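# Clear the chip from the shaft slot and seat the key

## Task

A key sits tilted and stuck in the slot at the end of a shaft, propped up by a metal chip beneath it. Remove the chip from the slot, then set the key down flat against the slot's floor. The shaft is free to rotate.

## Robot and tools

Robot: two seven-joint arms, left_arm and right_arm, each ending in a parallel gripper. Their bases sit near (+0.015, +0.332, 0) m for left_arm and (-0.026, -0.297, 0) m for right_arm, each yawed very slightly. A camera stand is behind them.

Scene frame: origin at table-top height, halfway between the two nominal bases. +z is up, +x points out over the table, and left_arm is on the +y side. Arm names do not match the left or right of the images. All reported positions, orientations (quat_wxyz) and velocities use this frame, in metres, m/s and rad/s. Readings can be off by up to a few centimetres, worse at long reach.

Gripper: the fingers point along the gripper's +z axis and close along its y axis. end_effector_position is the spot between the pads when closed, roughly 2 cm short of the fingertips; closing pushes the tips about 10 mm further out, mostly while the pads are more than 40 mm apart.

Row layout (shared by execute_actions and move): 14 numbers, each in [-1, 1]. The first 7 are left_arm: dx, dy, dz, rx, ry, rz, opening; the next 7 are the same for right_arm. Both arms are always included. dx, dy, dz, rx, ry, rz are an offset, not a pose: they are measured along the scene axes from that arm's Hand target as it stood when the action or move began, and rotations pivot about that target's position. 1.0 equals 0.6 m of travel or 180 degrees; rx, ry, rz form one rotation vector. The opening is absolute: +1 fully open (0.084 m), -1 closed. A 0 in the opening slot is a real command (half open), so resend the present command to leave a gripper alone. Six zeros for an arm re-requests its current Hand target.

execute_actions(actions, cameras): actions is a list of actions; each action is a table of up to 15 rows, one per 1/30 s step, and a short table repeats its last row to fill 15 steps. Every row counts from the start-of-action pose, not the previous row, and each new action starts from the new Hand target, so a repeated offset moves further. Images appear only when actions is empty or cameras names them. cameras takes names from cam_high, cam_low, cam_left_wrist, cam_right_wrist, or ["all"]; an unknown name voids the call.

move(target, speed, blend, opening_speed, blocking, cameras): moves each gripper in a straight line toward its offset. target is one 14-number row or a list of up to 15 rows, all counted from the same starting Hand targets. speed is in m/s, 0.002 to 1 (default 0.25), turning up to twice that in rad/s; one value or one per target. blend (m) rounds corners in a list; 0 stops at each. opening_speed (at least 0.2 per second on the -1..1 scale) ramps the fingers. blocking=false returns after about 0.5 s while motion goes on. Moves do not avoid obstacles or the other arm; faster moves lag and overshoot more and strike harder. The extra "move:" line reports the ending (done, off_target, moving, held, fault) and limits (paced: clipped pose; held: checks withheld steps). done means at rest within 3 mm and 2 degrees; neither done nor off_target tells you about contact.

wait(seconds 0 to 10): lets time pass holding commands. stop: brakes a running move. zoom_image(camera, region [x0, y0, x1, y1] pixels, at most 504 by 504) enlarges part of the latest image. clear_fault(arm) clears a reported torque fault. finished_scene(scene) takes the current scene number and ends it permanently; the key must stay seated without the robot.

Control details: each step, the command is clipped to within 70 mm and 16 degrees of the measured pose. Hand target in results is the last commanded pose after clipping; grippers often rest a bit short, and the next command re-asks for it. To stop pressing on something, command back past the gripper. Gripping: command an opening well below grip_measured to hold; further below squeezes harder (about 24 N per pad). Tool commands shows present gripper commands. Joint velocities marked within noise omit end-effector velocities. Joint torques include gravity and have offsets and noise.

Cameras: cam_high and cam_low are fixed; the wrist cameras ride the arms and can lag while moving. Calibration is given in the session and may be slightly off.

Avoid: dropping the chip or key, anything leaving the table, hard hits on the shaft or table, fast closes, and any contact between the arms (the clearance check does not stop fingers closing onto the other arm). Contact torque at a joint's limit (waist 42.3, shoulder 42.4, upper arm roll 27, elbow 27, forearm roll 27, wrist pitch 14.5, wrist roll 15.2 N m) or a motor at its torque limit for 1 s causes a torque fault needing clear_fault. Long stretched holds or pushing at unreachable poses heat motors; MOTOR HOT appears at 65 °C and at 80 °C the arm brakes for 30 to 60 s. Large gripper turns can swing the elbow. Loose objects may be nudged occasionally. The scene keeps running while you think.

Each tool is called by a JSON object that holds its "method" and its "body".

## Session

{"method": "execute_actions", "body": {"actions": []}}

Scene clock: 0.00 s.
left_arm: end_effector_position=(+0.2096, -0.3204, +0.3196) grip_measured=+1.00 end_effector_quat_wxyz=(-0.483, +0.127, +0.733, -0.461) | right_arm: end_effector_position=(+0.5678, -0.6216, +0.1651) grip_measured=+1.00 end_effector_quat_wxyz=(-0.493, +0.719, -0.147, +0.468)
Joint positions: left_arm=[-1.179 0.788 0.415 1.907 -1.684 1.765 2.926 0.084] | right_arm=[-0.927 0.852 0.048 1.649 1.556 1.424 -1.327 0.084]
Joint velocities: within noise
Joint torques (N m): no reading
Hand target: left_arm +0.2096, -0.3204, +0.3196; -0.483, +0.127, +0.733, -0.461 | right_arm +0.5678, -0.6216, +0.1651; -0.493, +0.719, -0.147, +0.468
Tool commands: left_gripper/opening=+1.0 right_gripper/opening=+1.0

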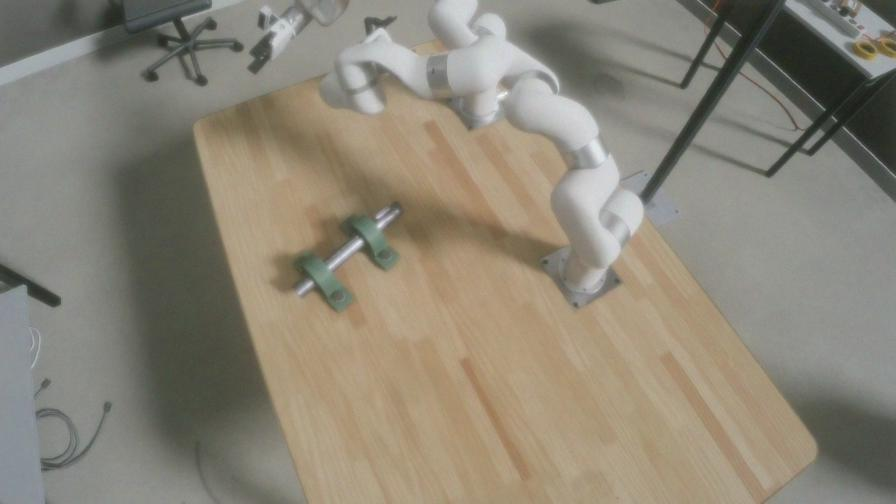

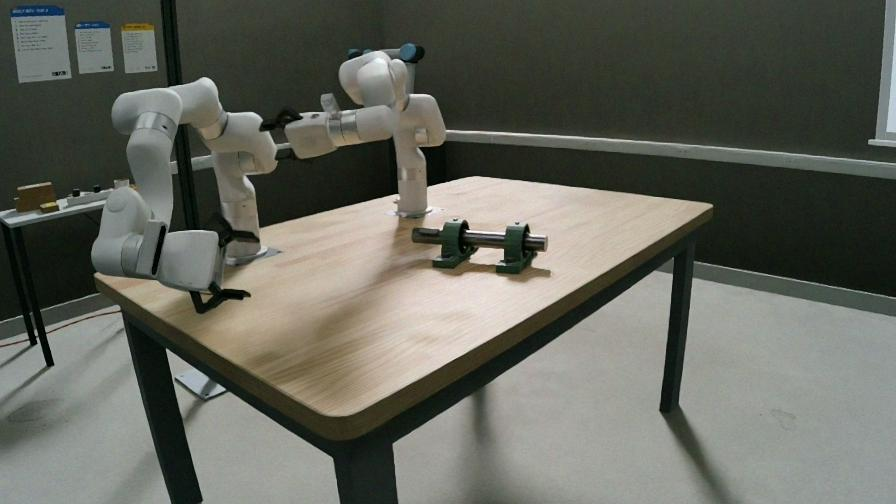

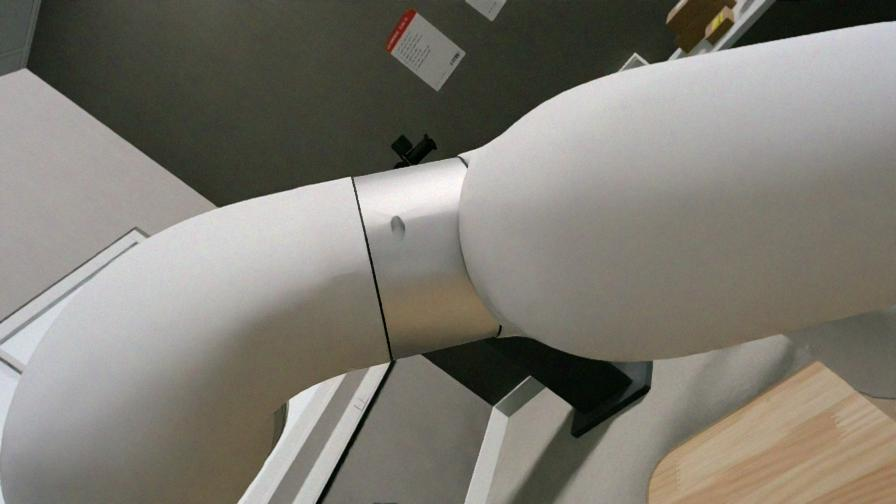

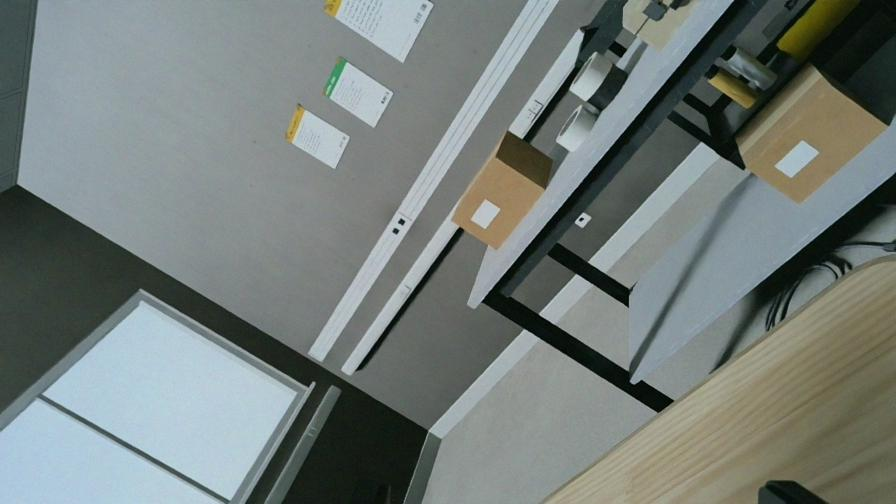

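{"method": "zoom_image", "body": {"camera": "cam_high", "region": [280, 190, 430, 320]}}

{"method": "zoom_image", "body": {"camera": "cam_low", "region": [390, 200, 570, 290]}}

Scaled by 3.360 from the camera's 896x504 image, which has a finer 1280x720 frame.

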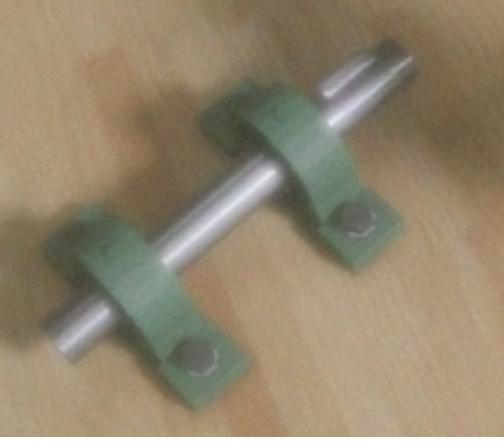

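Scaled by 2.800 from the camera's 896x504 image, which has a finer 1280x720 frame.

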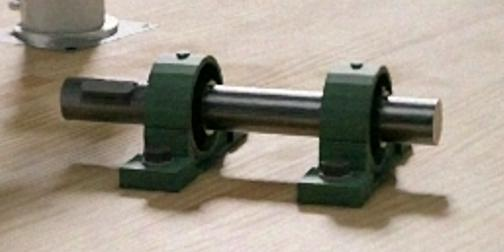

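{"method": "move", "body": {"target": [[0.3, 0.45, 0.0, 0.3799, -0.2822, 0.1765, 1, 0, 0, 0, 0, 0, 0, 1], [0.3698, 0.5873, -0.166, 0.3799, -0.2822, 0.1765, 1, 0, 0, 0, 0, 0, 0, 1]], "blend": [0.05, 0], "cameras": ["all"]}}

Scene clock: 70.23 s.
left_arm: end_effector_position=(+0.4315, +0.0319, +0.2200) grip_measured=+1.00 end_effector_quat_wxyz=(+0.000, -0.169, +0.986, +0.000) | right_arm: end_effector_position=(+0.5678, -0.6216, +0.1651) grip_measured=+1.00 end_effector_quat_wxyz=(-0.493, +0.719, -0.147, +0.468)
Joint positions: left_arm=[-1.615 0.28 1.059 1.281 -0.266 1.155 2.369 0.084] | right_arm=[-0.927 0.852 0.048 1.649 1.556 1.424 -1.327 0.084]
Joint torques (N m): left_arm=[5.92 -10.41 2.1 13.59 -2.48 -3.73 1.75] | right_arm=[0.16 -28.52 1.23 12.3 1.45 1.39 -0.2]
Hand target: left_arm +0.4315, +0.0319, +0.2200; +0.000, -0.169, +0.986, +0.000 | right_arm +0.5678, -0.6216, +0.1651; -0.493, +0.719, -0.147, +0.468
Off the commanded pose: left_arm 0.000 m, 0 deg | right_arm 0.000 m, 0 deg.
move: done
camera_calibration:
cam_left_wrist: T_world_to_cam=[[-0.329307, 0.944116, -0.0142108, 0.149812], [0.944185, 0.329391, 0.00397859, -0.35356], [0.00843718, -0.0121075, -0.999891, 0.349275], [0, 0, 0, 1]] pos_world=[0.380214, -0.0207511, 0.352772]

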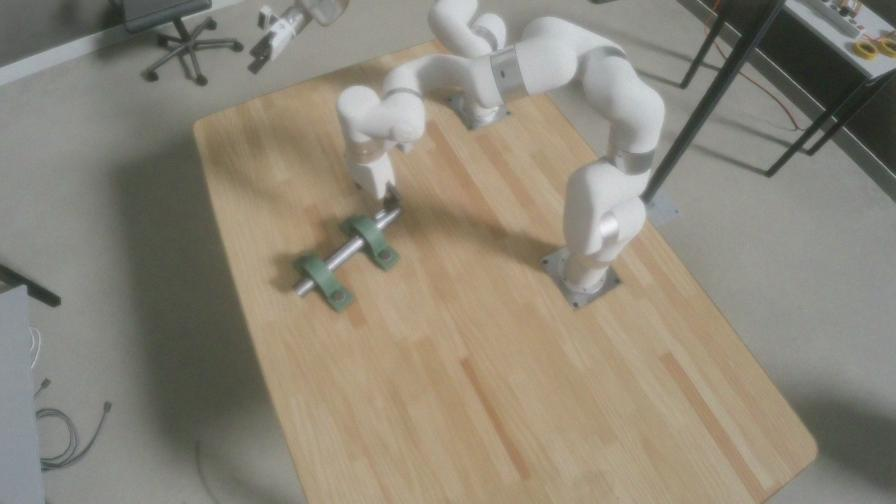

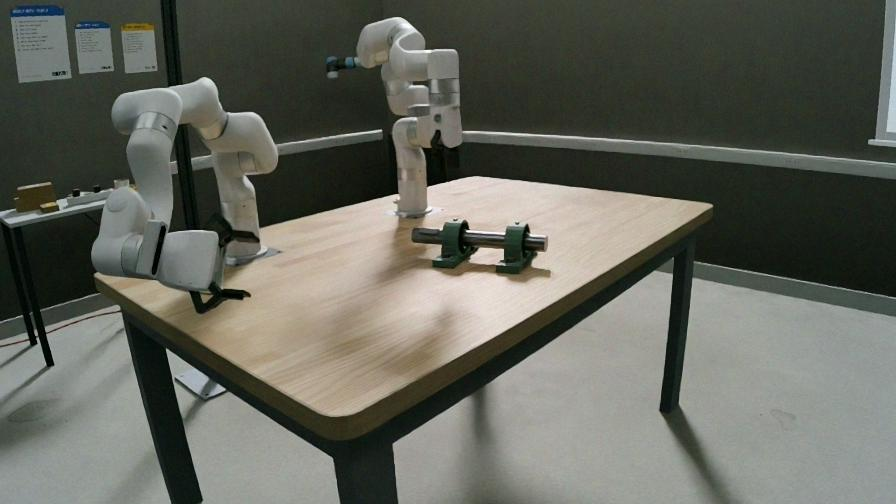

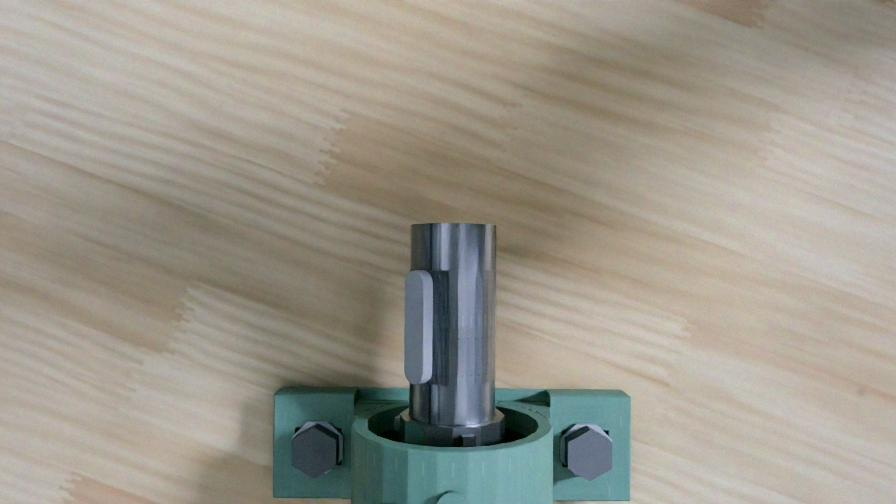

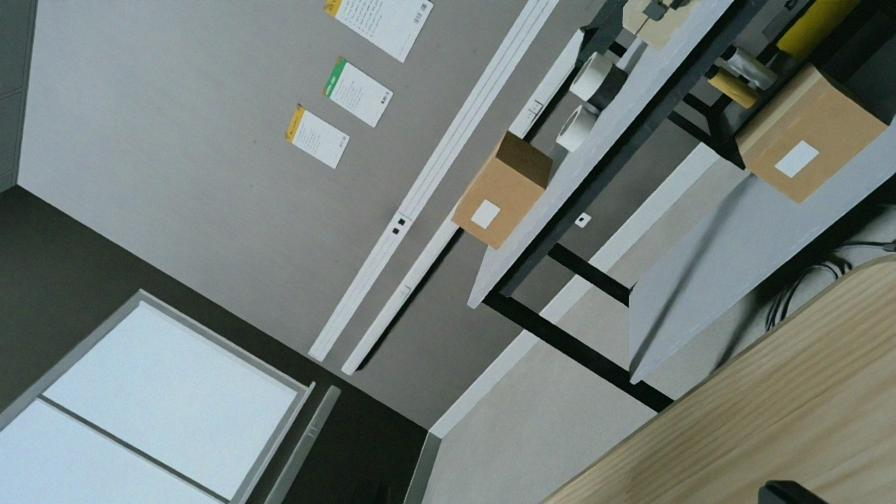

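{"method": "zoom_image", "body": {"camera": "cam_left_wrist", "region": [370, 210, 530, 410]}}

Scaled by 2.520 from the camera's 896x504 image, which has a finer 1280x720 frame.

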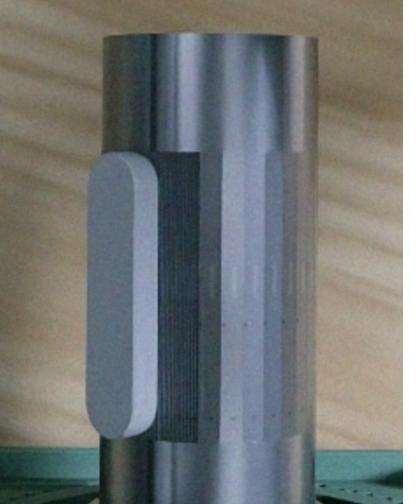

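{"method": "move", "body": {"target": [[0,0,0,0,0,0,1, -0.2463, 0.536, 0.1415, -0.1654, 0.2334, 0.3116, 1], [0,0,0,0,0,0,1, -0.3013, 0.816, -0.0568, -0.1654, 0.2334, 0.3116, 1]], "blend": [0.08, 0], "cameras": ["cam_high", "cam_left_wrist", "cam_right_wrist"]}}

Scene clock: 116.47 s.
left_arm: end_effector_position=(+0.4315, +0.0319, +0.2200) grip_measured=+1.00 end_effector_quat_wxyz=(+0.000, -0.169, +0.986, +0.000) | right_arm: end_effector_position=(+0.3871, -0.1321, +0.1310) grip_measured=+1.00 end_effector_quat_wxyz=(-0.377, +0.911, +0.156, -0.065)
Joint positions: left_arm=[-1.615 0.28 1.059 1.281 -0.266 1.155 2.369 0.084] | right_arm=[-0.247 0.231 0.268 0.981 0.762 1.158 -0.749 0.084]
Joint torques (N m): left_arm=[5.95 -10.55 2.07 14.33 -2.01 -3.59 1.65] | right_arm=[2.81 -13.6 2.43 9.84 5.56 -2.05 -1.58]
Hand target: left_arm +0.4315, +0.0319, +0.2200; +0.000, -0.169, +0.986, +0.000 | right_arm +0.3870, -0.1320, +0.1310; -0.377, +0.911, +0.156, -0.065
Off the commanded pose: left_arm 0.000 m, 0 deg | right_arm 0.000 m, 0 deg.
move: done
camera_calibration:
cam_left_wrist: T_world_to_cam=[[-0.329307, 0.944116, -0.0142108, 0.149812], [0.944185, 0.329391, 0.00397859, -0.35356], [0.00843718, -0.0121075, -0.999891, 0.349275], [0, 0, 0, 1]] pos_world=[0.380214, -0.0207511, 0.352772]
cam_right_wrist: T_world_to_cam=[[0.23962, -0.679443, -0.693498, -0.0648888], [-0.939436, -0.342549, 0.0110096, 0.383752], [-0.245037, 0.648858, -0.720375, 0.403333], [0, 0, 0, 1]] pos_world=[0.474891, -0.174341, 0.241326]
Images, in order (width x height): cam_high 896x504, cam_left_wrist 896x504, cam_right_wrist 896x504.

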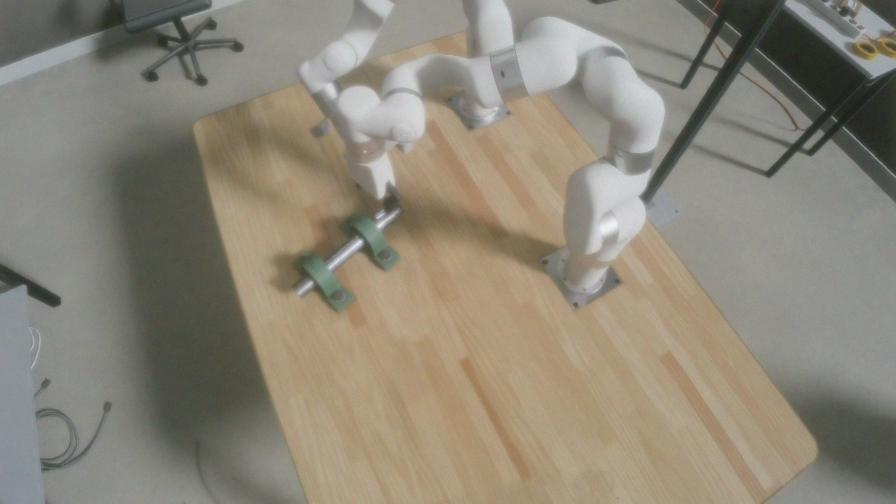

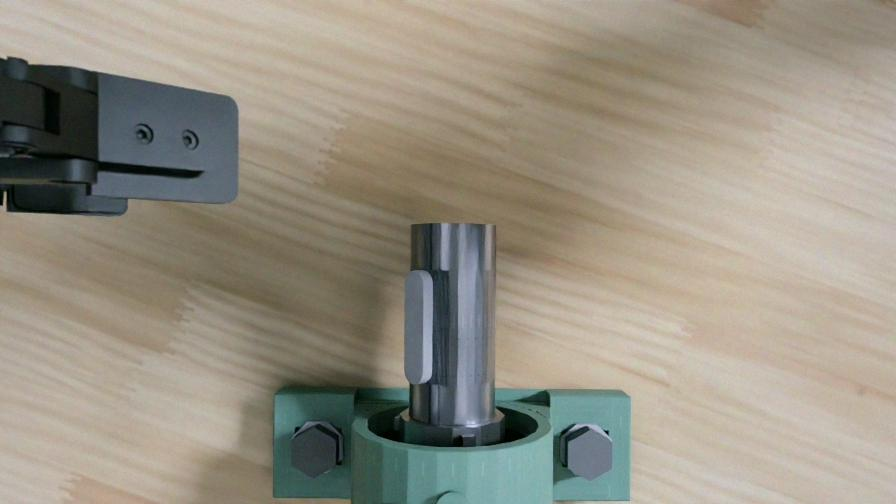

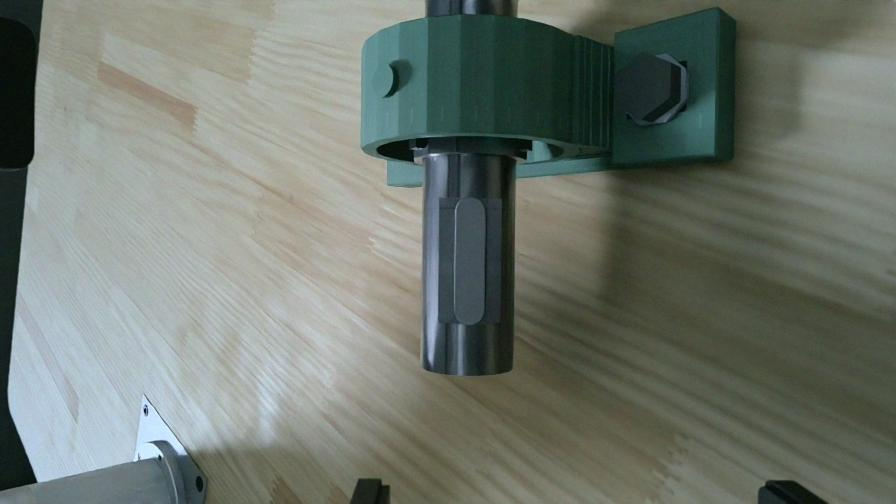

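{"method": "zoom_image", "body": {"camera": "cam_right_wrist", "region": [400, 140, 540, 390]}}

{"method": "zoom_image", "body": {"camera": "cam_right_wrist", "region": [430, 190, 510, 335]}}

Scaled by 2.016 from the camera's 896x504 image, which has a finer 1280x720 frame.

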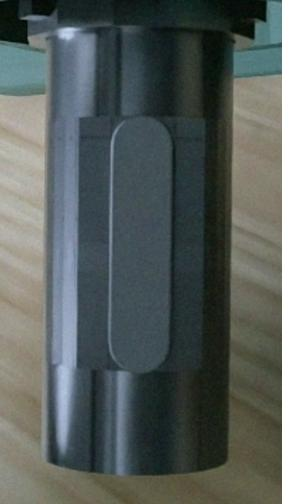

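Scaled by 3.476 from the camera's 896x504 image, which has a finer 1280x720 frame.

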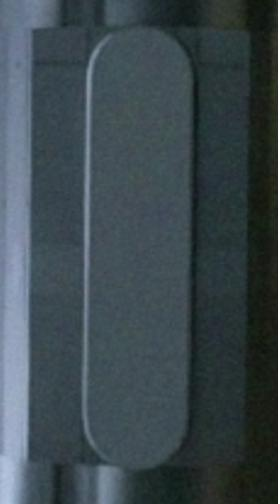

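{"method": "zoom_image", "body": {"camera": "cam_left_wrist", "region": [0, 30, 300, 230]}}

Scaled by 1.680 from the camera's 896x504 image, which has a finer 1280x720 frame.

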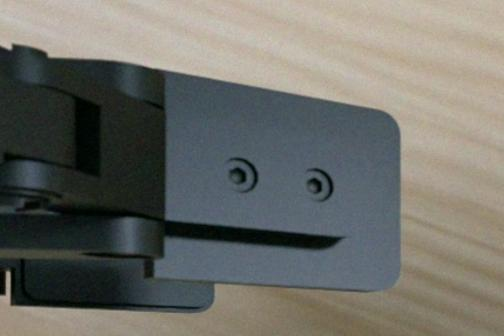

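{"method": "move", "body": {"target": [-0.0363, 0.0828, -0.1443, -0.2358, -0.0833, 0, 1, 0, 0, 0, 0, 0, 0, 1], "cameras": ["cam_left_wrist"]}}

Scene clock: 159.23 s.
left_arm: end_effector_position=(+0.4097, +0.0816, +0.1334) grip_measured=+1.00 end_effector_quat_wxyz=(+0.064, -0.157, +0.911, -0.377) | right_arm: end_effector_position=(+0.3870, -0.1320, +0.1310) grip_measured=+1.00 end_effector_quat_wxyz=(-0.377, +0.911, +0.156, -0.065)
Joint positions: left_arm=[-1.952 -0.589 1.472 0.497 -0.557 0.031 3.051 0.084] | right_arm=[-0.247 0.231 0.268 0.981 0.762 1.158 -0.749 0.084]
Joint torques (N m): left_arm=[-5.88 -3.4 -4.82 8.99 3.9 -3.22 1.54] | right_arm=[2.78 -14.2 2.6 9.91 5.39 -1.91 -1.61]
Hand target: left_arm +0.4097, +0.0816, +0.1334; +0.064, -0.157, +0.911, -0.377 | right_arm +0.3870, -0.1320, +0.1310; -0.377, +0.911, +0.156, -0.065
Off the commanded pose: left_arm 0.000 m, 0 deg | right_arm 0.000 m, 0 deg.
move: done
camera_calibration:
cam_left_wrist: T_world_to_cam=[[-0.228363, 0.658342, -0.717242, 0.170301], [0.942863, 0.333135, 0.00557905, -0.348932], [0.242611, -0.674987, -0.696802, 0.181185], [0, 0, 0, 1]] pos_world=[0.323928, 0.126423, 0.250344]
Images, in order (width x height): cam_left_wrist 896x504.

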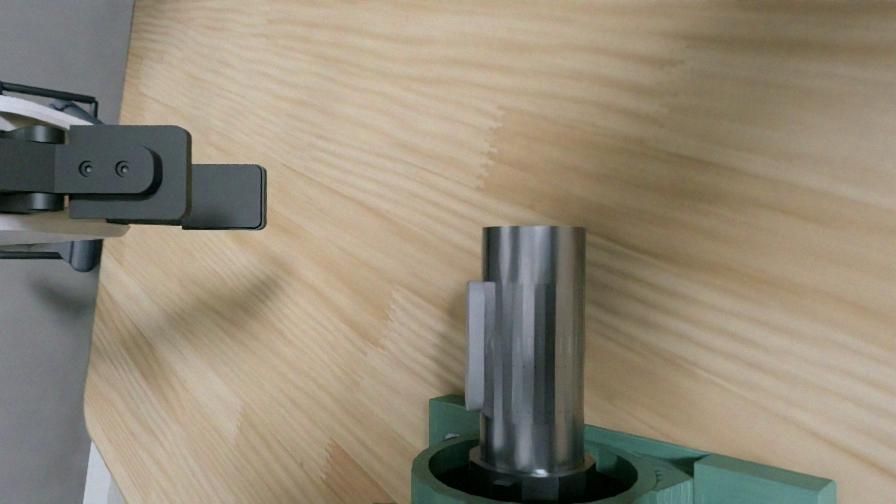

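{"method": "zoom_image", "body": {"camera": "cam_left_wrist", "region": [440, 210, 600, 430]}}

{"method": "zoom_image", "body": {"camera": "cam_left_wrist", "region": [455, 270, 535, 420]}}

Scaled by 2.291 from the camera's 896x504 image, which has a finer 1280x720 frame.

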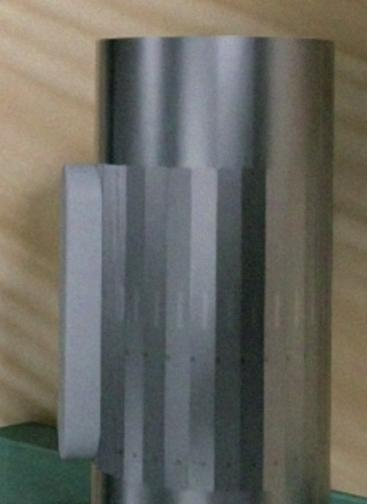

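Scaled by 3.360 from the camera's 896x504 image, which has a finer 1280x720 frame.

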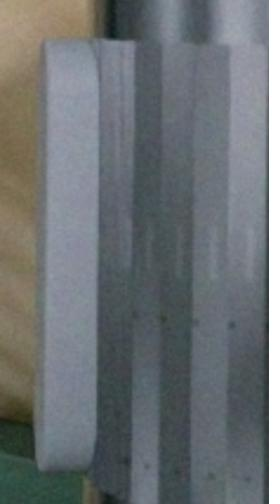

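{"method": "move", "body": {"target": [0, 0, 0, 0, 0, 0, -1, 0.0772, 0.1212, -0.0435, 0, 0, 0, -0.15], "speed": 0.12, "cameras": ["cam_left_wrist", "cam_right_wrist"]}}

Scene clock: 202.97 s.
left_arm: end_effector_position=(+0.4097, +0.0816, +0.1334) grip_measured=-1.00 end_effector_quat_wxyz=(+0.064, -0.157, +0.911, -0.377) | right_arm: end_effector_position=(+0.4334, -0.0593, +0.1049) grip_measured=-0.16 end_effector_quat_wxyz=(-0.377, +0.911, +0.156, -0.065)
Joint positions: left_arm=[-1.952 -0.589 1.472 0.497 -0.557 0.031 3.051 0] | right_arm=[-0.134 0.439 0.323 1.169 0.768 1.036 -0.642 0.037]
Joint torques (N m): left_arm=[-5.68 -2.98 -4.82 9.84 3.94 -2.96 1.54] | right_arm=[2.85 -17.25 3.91 13.74 -4.33 -2.28 1.64]
Hand target: left_arm +0.4097, +0.0816, +0.1334; +0.064, -0.157, +0.911, -0.377 | right_arm +0.4334, -0.0593, +0.1049; -0.377, +0.911, +0.156, -0.065
Off the commanded pose: left_arm 0.000 m, 0 deg | right_arm 0.000 m, 0 deg.
move: done
camera_calibration:
cam_left_wrist: T_world_to_cam=[[-0.228363, 0.658342, -0.717242, 0.170301], [0.942863, 0.333135, 0.00557905, -0.348932], [0.242611, -0.674987, -0.696802, 0.181185], [0, 0, 0, 1]] pos_world=[0.323928, 0.126423, 0.250344]
cam_right_wrist: T_world_to_cam=[[0.239707, -0.679412, -0.693498, -0.0446619], [-0.939413, -0.342611, 0.0109454, 0.452469], [-0.245037, 0.648858, -0.720375, 0.34864], [0, 0, 0, 1]] pos_world=[0.521191, -0.101541, 0.215226]
Images, in order (width x height): cam_left_wrist 896x504, cam_right_wrist 896x504.

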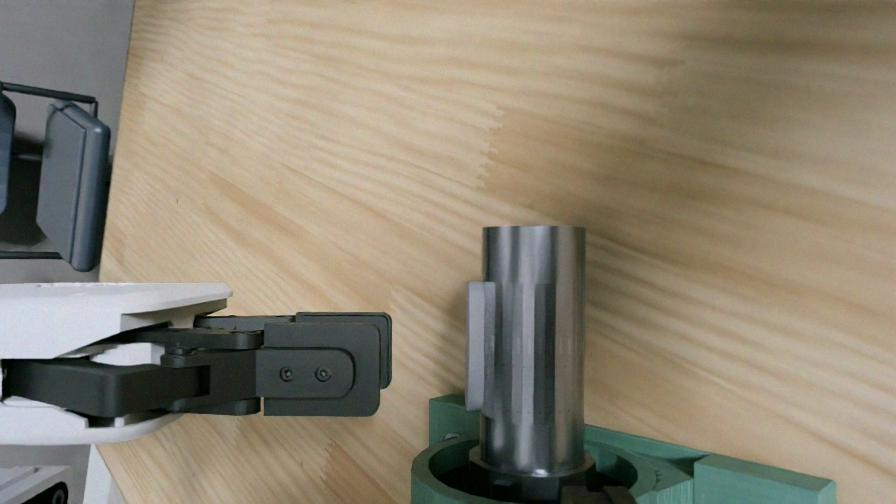

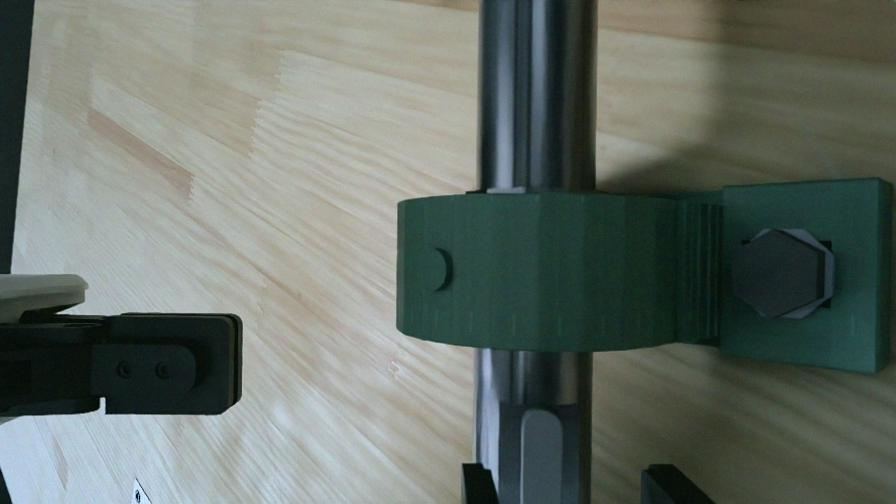

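{"method": "zoom_image", "body": {"camera": "cam_right_wrist", "region": [440, 380, 740, 504]}}

{"method": "zoom_image", "body": {"camera": "cam_left_wrist", "region": [340, 210, 600, 430]}}

Scaled by 1.680 from the camera's 896x504 image, which has a finer 1280x720 frame.

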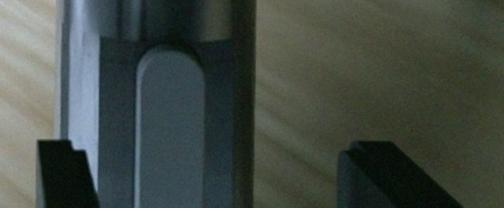

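Scaled by 1.938 from the camera's 896x504 image, which has a finer 1280x720 frame.

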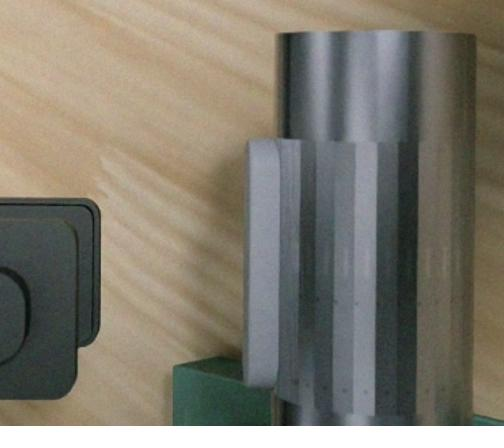

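{"method": "move", "body": {"target": [0, 0, 0, 0, 0, 0, -1, -0.02, 0.0315, -0.0343, 0, 0, 0, -0.35], "speed": 0.06, "cameras": ["cam_left_wrist", "cam_right_wrist"]}}

{"method": "zoom_image", "body": {"camera": "cam_left_wrist", "region": [380, 210, 600, 430]}}

{"method": "zoom_image", "body": {"camera": "cam_right_wrist", "region": [440, 380, 740, 504]}}

Scene clock: 238.33 s.
left_arm: end_effector_position=(+0.4097, +0.0816, +0.1334) grip_measured=-1.00 end_effector_quat_wxyz=(+0.064, -0.157, +0.911, -0.377) | right_arm: end_effector_position=(+0.4214, -0.0404, +0.0843) grip_measured=-0.37 end_effector_quat_wxyz=(-0.377, +0.911, +0.156, -0.065)
Joint positions: left_arm=[-1.952 -0.589 1.472 0.497 -0.557 0.031 3.051 0] | right_arm=[-0.106 0.462 0.343 1.131 0.801 0.962 -0.662 0.028]
Joint torques (N m): left_arm=[-5.8 -2.96 -4.73 11.6 3.84 -2.35 1.41] | right_arm=[2.37 -17.42 4.17 9.42 5.32 -2.31 -1.81]
Hand target: left_arm +0.4097, +0.0816, +0.1334; +0.064, -0.157, +0.911, -0.377 | right_arm +0.4214, -0.0404, +0.0843; -0.377, +0.911, +0.156, -0.065
Off the commanded pose: left_arm 0.000 m, 0 deg | right_arm 0.000 m, 0 deg.
move: done
camera_calibration:
cam_left_wrist: T_world_to_cam=[[-0.228363, 0.658342, -0.717242, 0.170301], [0.942863, 0.333135, 0.00557905, -0.348932], [0.242611, -0.674987, -0.696802, 0.181185], [0, 0, 0, 1]] pos_world=[0.323928, 0.126423, 0.250344]
cam_right_wrist: T_world_to_cam=[[0.239707, -0.679412, -0.693498, -0.0431853], [-0.939413, -0.342611, 0.0109454, 0.44799], [-0.245037, 0.648858, -0.720375, 0.318693], [0, 0, 0, 1]] pos_world=[0.509291, -0.0826405, 0.194726]
Images, in order (width x height): cam_left_wrist 896x504, cam_right_wrist 896x504.

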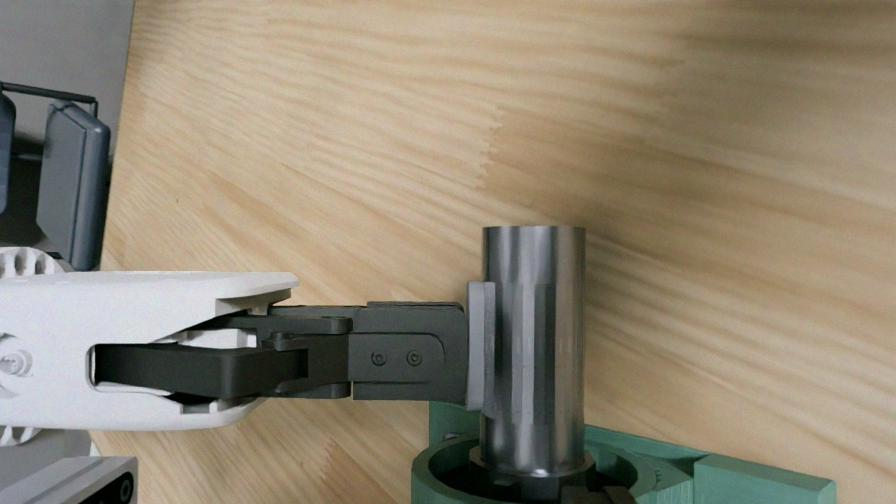

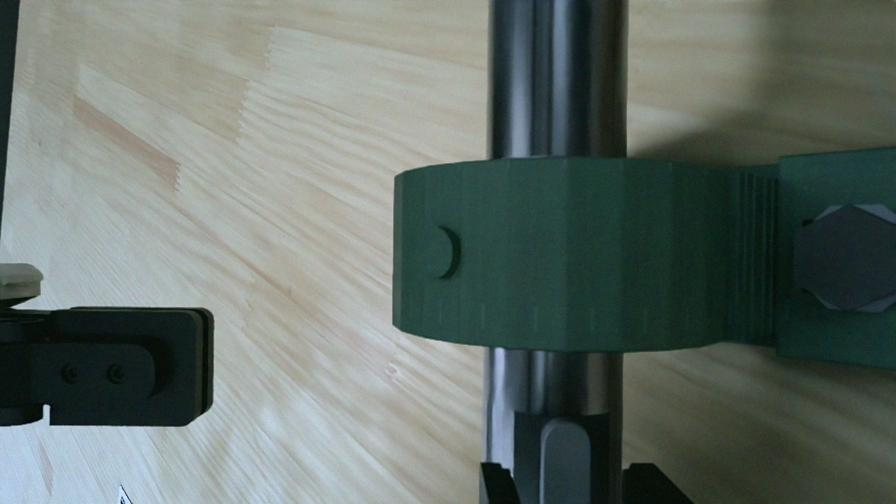

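Scaled by 2.291 from the camera's 896x504 image, which has a finer 1280x720 frame.

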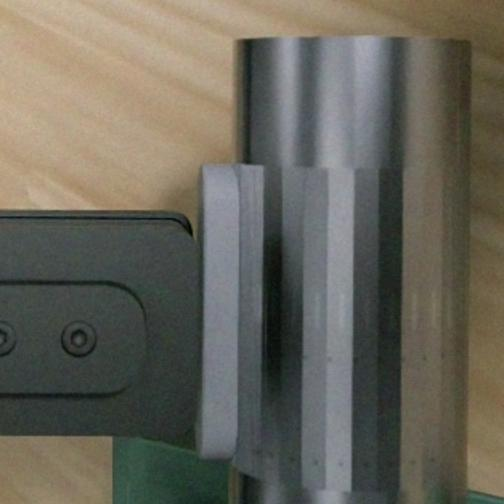

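Scaled by 1.680 from the camera's 896x504 image, which has a finer 1280x720 frame.

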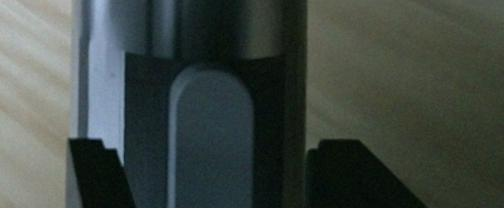

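{"method": "move", "body": {"target": [0, 0, 0, 0, 0, 0, -1, -0.00224, 0.00634, -0.00672, 0, 0, 0, -0.5], "speed": 0.03, "opening_speed": 0.5, "cameras": ["cam_left_wrist", "cam_right_wrist"]}}

{"method": "zoom_image", "body": {"camera": "cam_left_wrist", "region": [380, 210, 600, 430]}}

{"method": "zoom_image", "body": {"camera": "cam_right_wrist", "region": [440, 380, 740, 504]}}

Scene clock: 246.63 s.
left_arm: end_effector_position=(+0.4097, +0.0816, +0.1334) grip_measured=-1.00 end_effector_quat_wxyz=(+0.064, -0.157, +0.911, -0.377) | right_arm: end_effector_position=(+0.4200, -0.0366, +0.0803) grip_measured=-0.52 end_effector_quat_wxyz=(-0.377, +0.911, +0.156, -0.065)
Joint positions: left_arm=[-1.952 -0.589 1.472 0.497 -0.557 0.031 3.051 0] | right_arm=[-0.1 0.471 0.347 1.128 0.806 0.948 -0.665 0.021]
Joint torques (N m): left_arm=[-5.69 -2.85 -4.76 11.65 3.76 -1.56 1.15] | right_arm=[2.89 -17.53 4.01 9.26 5.48 -2.11 -1.88]
Hand target: left_arm +0.4097, +0.0816, +0.1334; +0.064, -0.157, +0.911, -0.377 | right_arm +0.4200, -0.0366, +0.0803; -0.377, +0.911, +0.156, -0.065
Off the commanded pose: left_arm 0.000 m, 0 deg | right_arm 0.000 m, 0 deg.
move: done
camera_calibration:
cam_left_wrist: T_world_to_cam=[[-0.228363, 0.658342, -0.717242, 0.170301], [0.942863, 0.333135, 0.00557905, -0.348932], [0.242611, -0.674987, -0.696802, 0.181185], [0, 0, 0, 1]] pos_world=[0.323928, 0.126423, 0.250344]
cam_right_wrist: T_world_to_cam=[[0.239707, -0.679412, -0.693498, -0.0431112], [-0.939413, -0.342611, 0.0109454, 0.448021], [-0.245037, 0.648858, -0.720375, 0.312931], [0, 0, 0, 1]] pos_world=[0.507891, -0.0788405, 0.190626]
Images, in order (width x height): cam_left_wrist 896x504, cam_right_wrist 896x504.

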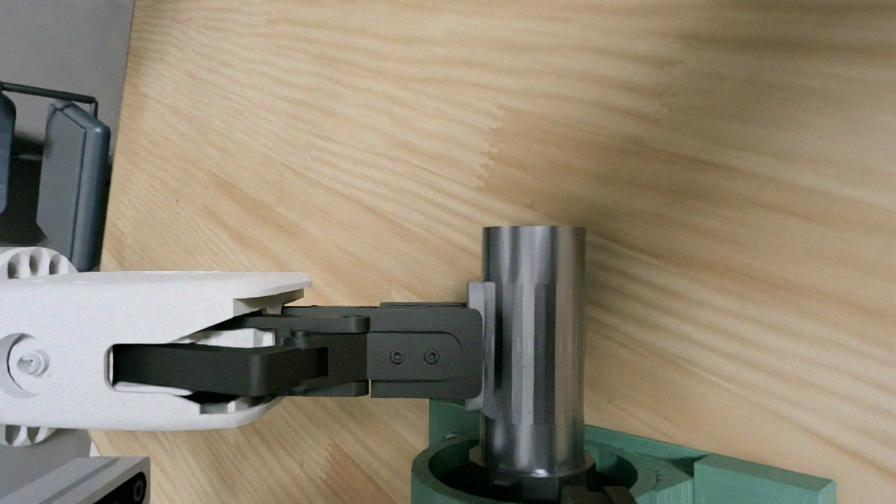

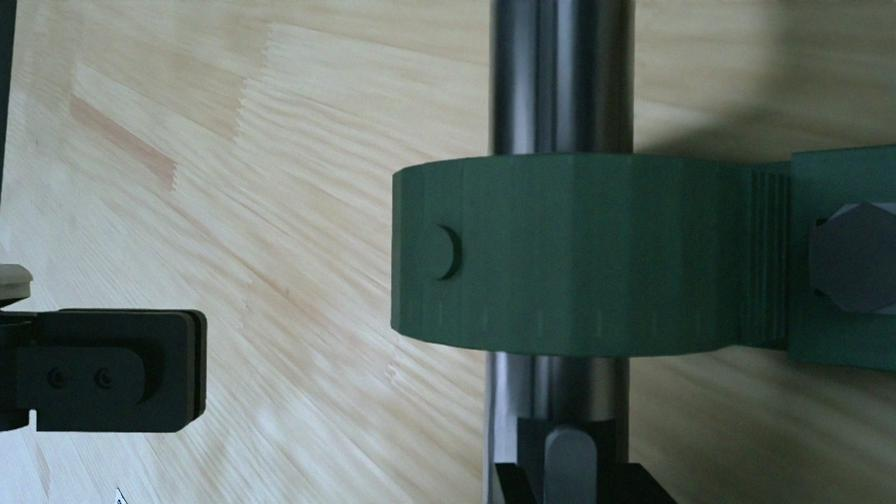

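Scaled by 2.291 from the camera's 896x504 image, which has a finer 1280x720 frame.

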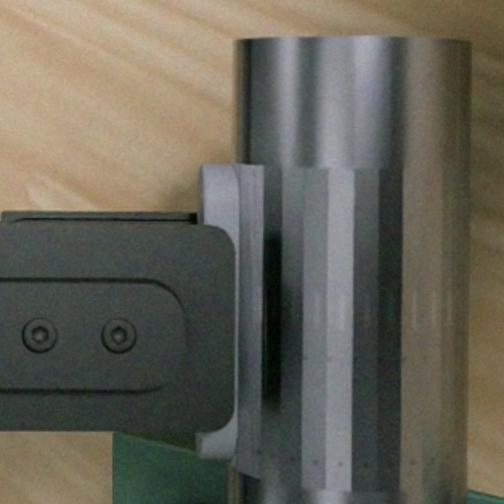

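Scaled by 1.680 from the camera's 896x504 image, which has a finer 1280x720 frame.

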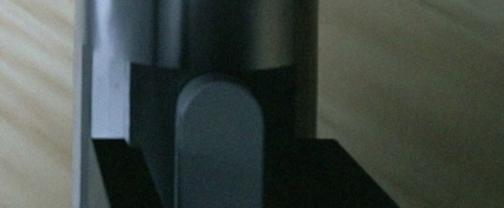

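{"method": "move", "body": {"target": [0, 0, 0, 0, 0, 0, -1, 0, 0, 0, 0, 0, 0, -0.9], "opening_speed": 0.5, "cameras": ["cam_left_wrist", "cam_right_wrist"]}}

{"method": "zoom_image", "body": {"camera": "cam_left_wrist", "region": [380, 210, 600, 430]}}

{"method": "zoom_image", "body": {"camera": "cam_right_wrist", "region": [440, 380, 740, 504]}}

Scene clock: 250.53 s.
left_arm: end_effector_position=(+0.4097, +0.0816, +0.1334) grip_measured=-1.00 end_effector_quat_wxyz=(+0.064, -0.157, +0.911, -0.377) | right_arm: end_effector_position=(+0.4200, -0.0366, +0.0802) grip_measured=-0.73 end_effector_quat_wxyz=(-0.377, +0.911, +0.156, -0.065)
Joint positions: left_arm=[-1.952 -0.589 1.472 0.497 -0.557 0.031 3.051 0] | right_arm=[-0.1 0.471 0.347 1.128 0.806 0.948 -0.665 0.012]
Joint torques (N m): left_arm=[-5.74 -2.81 -4.88 11.5 3.54 -1.1 1.06] | right_arm=[0.84 -26.45 6.41 13.8 3.73 2.89 -1.56]
Hand target: left_arm +0.4097, +0.0816, +0.1334; +0.064, -0.157, +0.911, -0.377 | right_arm +0.4200, -0.0366, +0.0803; -0.377, +0.911, +0.156, -0.065
Off the commanded pose: left_arm 0.000 m, 0 deg | right_arm 0.000 m, 0 deg.
move: done
camera_calibration:
cam_left_wrist: T_world_to_cam=[[-0.228363, 0.658342, -0.717242, 0.170301], [0.942863, 0.333135, 0.00557905, -0.348932], [0.242611, -0.674987, -0.696802, 0.181185], [0, 0, 0, 1]] pos_world=[0.323928, 0.126423, 0.250344]
cam_right_wrist: T_world_to_cam=[[0.23962, -0.679443, -0.693498, -0.0431391], [-0.939436, -0.342549, 0.0110096, 0.448026], [-0.245037, 0.648858, -0.720375, 0.312859], [0, 0, 0, 1]] pos_world=[0.507891, -0.0788407, 0.190526]
Images, in order (width x height): cam_left_wrist 896x504, cam_right_wrist 896x504.

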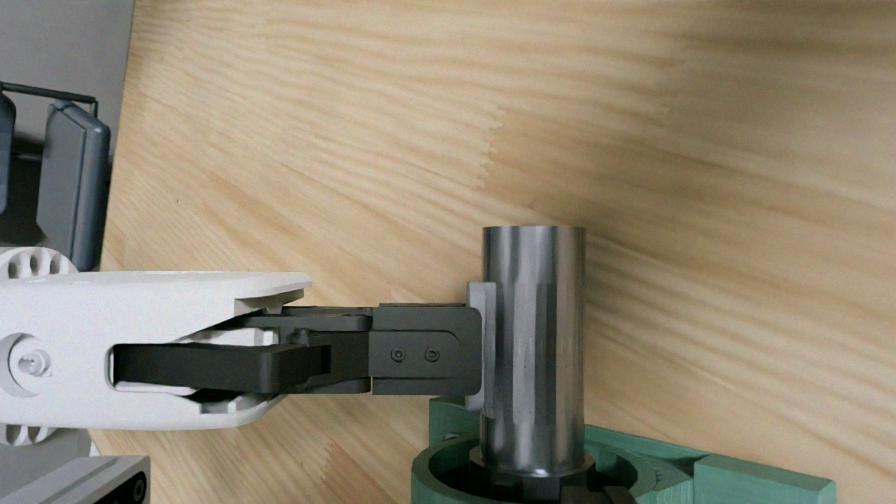

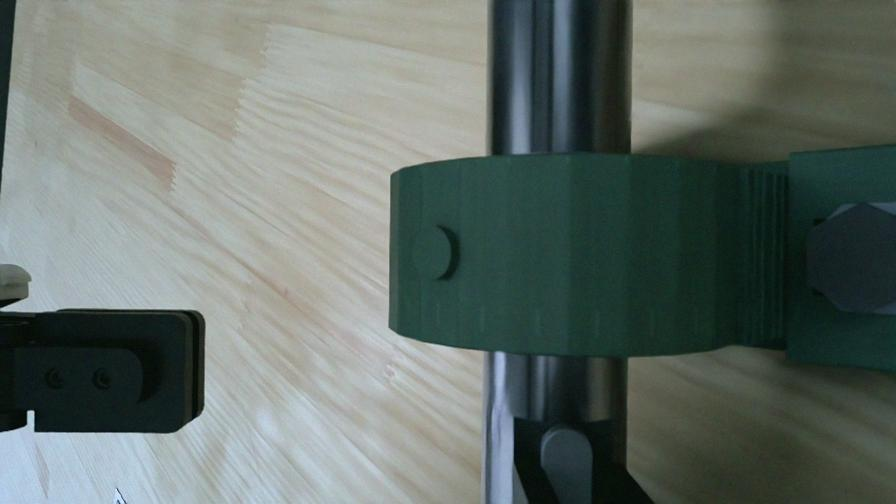

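Scaled by 2.291 from the camera's 896x504 image, which has a finer 1280x720 frame.

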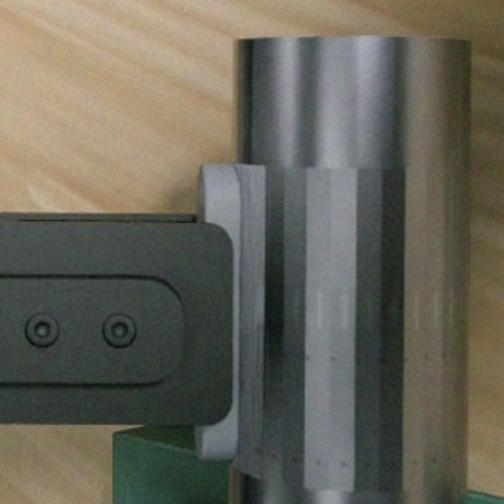

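Scaled by 1.680 from the camera's 896x504 image, which has a finer 1280x720 frame.

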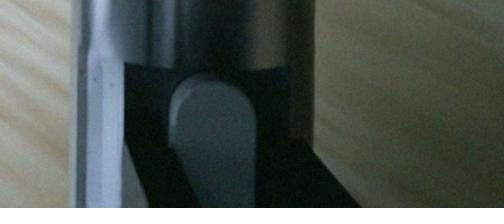

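{"method": "move", "body": {"target": [0, 0, 0, 0, 0, 0, -1, 0.00235, -0.00667, 0.00707, 0, 0, 0, -1], "speed": 0.02, "cameras": ["cam_left_wrist", "cam_right_wrist"]}}

{"method": "zoom_image", "body": {"camera": "cam_left_wrist", "region": [380, 210, 600, 430]}}

{"method": "zoom_image", "body": {"camera": "cam_right_wrist", "region": [440, 380, 740, 504]}}

Scene clock: 258.77 s.
left_arm: end_effector_position=(+0.4097, +0.0816, +0.1334) grip_measured=-1.00 end_effector_quat_wxyz=(+0.064, -0.157, +0.911, -0.377) | right_arm: end_effector_position=(+0.4214, -0.0406, +0.0845) grip_measured=-1.00 end_effector_quat_wxyz=(-0.377, +0.911, +0.156, -0.065)
Joint positions: left_arm=[-1.952 -0.589 1.472 0.497 -0.557 0.031 3.051 0] | right_arm=[-0.106 0.462 0.343 1.131 0.801 0.963 -0.662 0]
Joint torques (N m): left_arm=[-5.97 -2.67 -4.89 11.71 3.2 -1.09 0.96] | right_arm=[-2.98 -26.36 0.7 13.15 -4.28 1.81 1.48]
Hand target: left_arm +0.4097, +0.0816, +0.1334; +0.064, -0.157, +0.911, -0.377 | right_arm +0.4214, -0.0406, +0.0845; -0.377, +0.911, +0.156, -0.065
Off the commanded pose: left_arm 0.000 m, 0 deg | right_arm 0.000 m, 0 deg.
move: done
camera_calibration:
cam_left_wrist: T_world_to_cam=[[-0.228363, 0.658342, -0.717242, 0.170301], [0.942863, 0.333135, 0.00557905, -0.348932], [0.242611, -0.674987, -0.696802, 0.181185], [0, 0, 0, 1]] pos_world=[0.323928, 0.126423, 0.250344]
cam_right_wrist: T_world_to_cam=[[0.239814, -0.679305, -0.693566, -0.0431466], [-0.939357, -0.342766, 0.0109174, 0.447917], [-0.245147, 0.648888, -0.72031, 0.318948], [0, 0, 0, 1]] pos_world=[0.509291, -0.0827399, 0.194926]
Images, in order (width x height): cam_left_wrist 896x504, cam_right_wrist 896x504.

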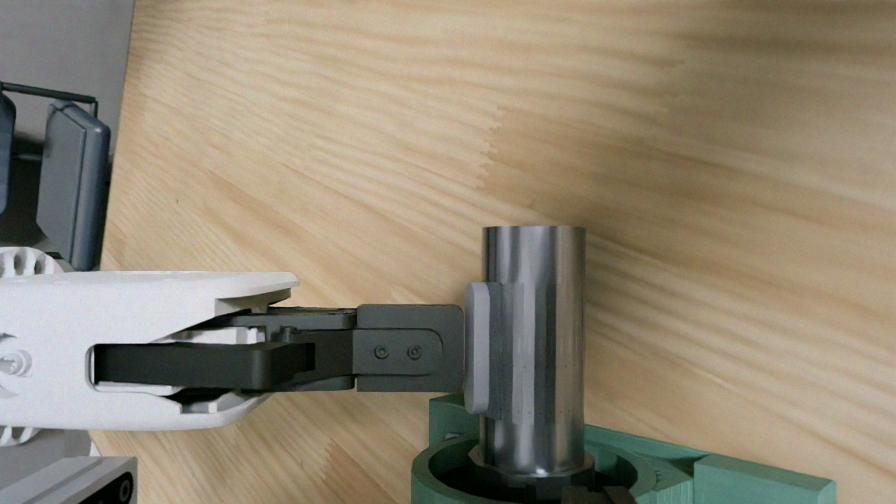

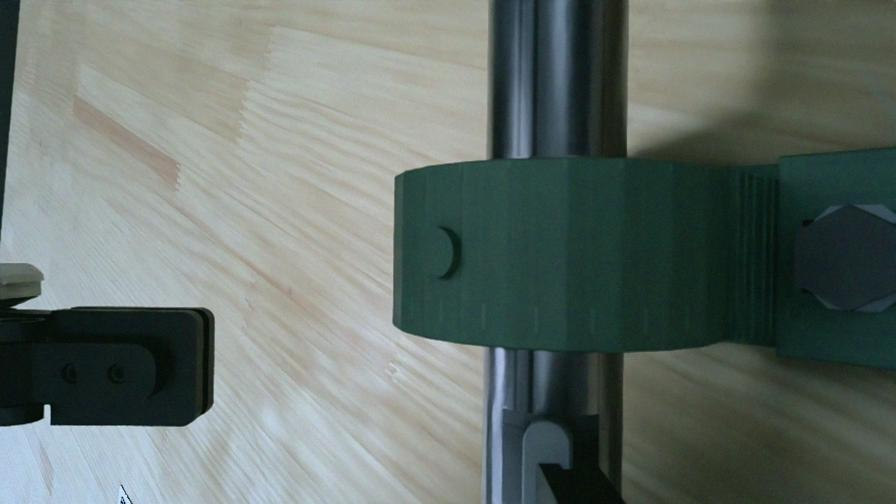

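Scaled by 2.291 from the camera's 896x504 image, which has a finer 1280x720 frame.

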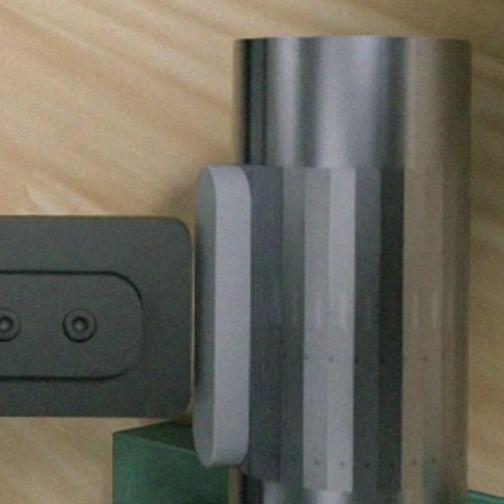

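Scaled by 1.680 from the camera's 896x504 image, which has a finer 1280x720 frame.

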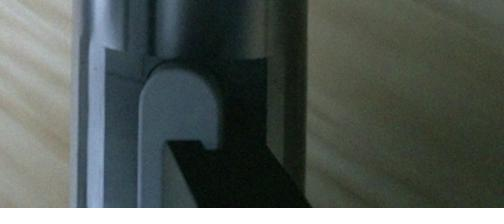

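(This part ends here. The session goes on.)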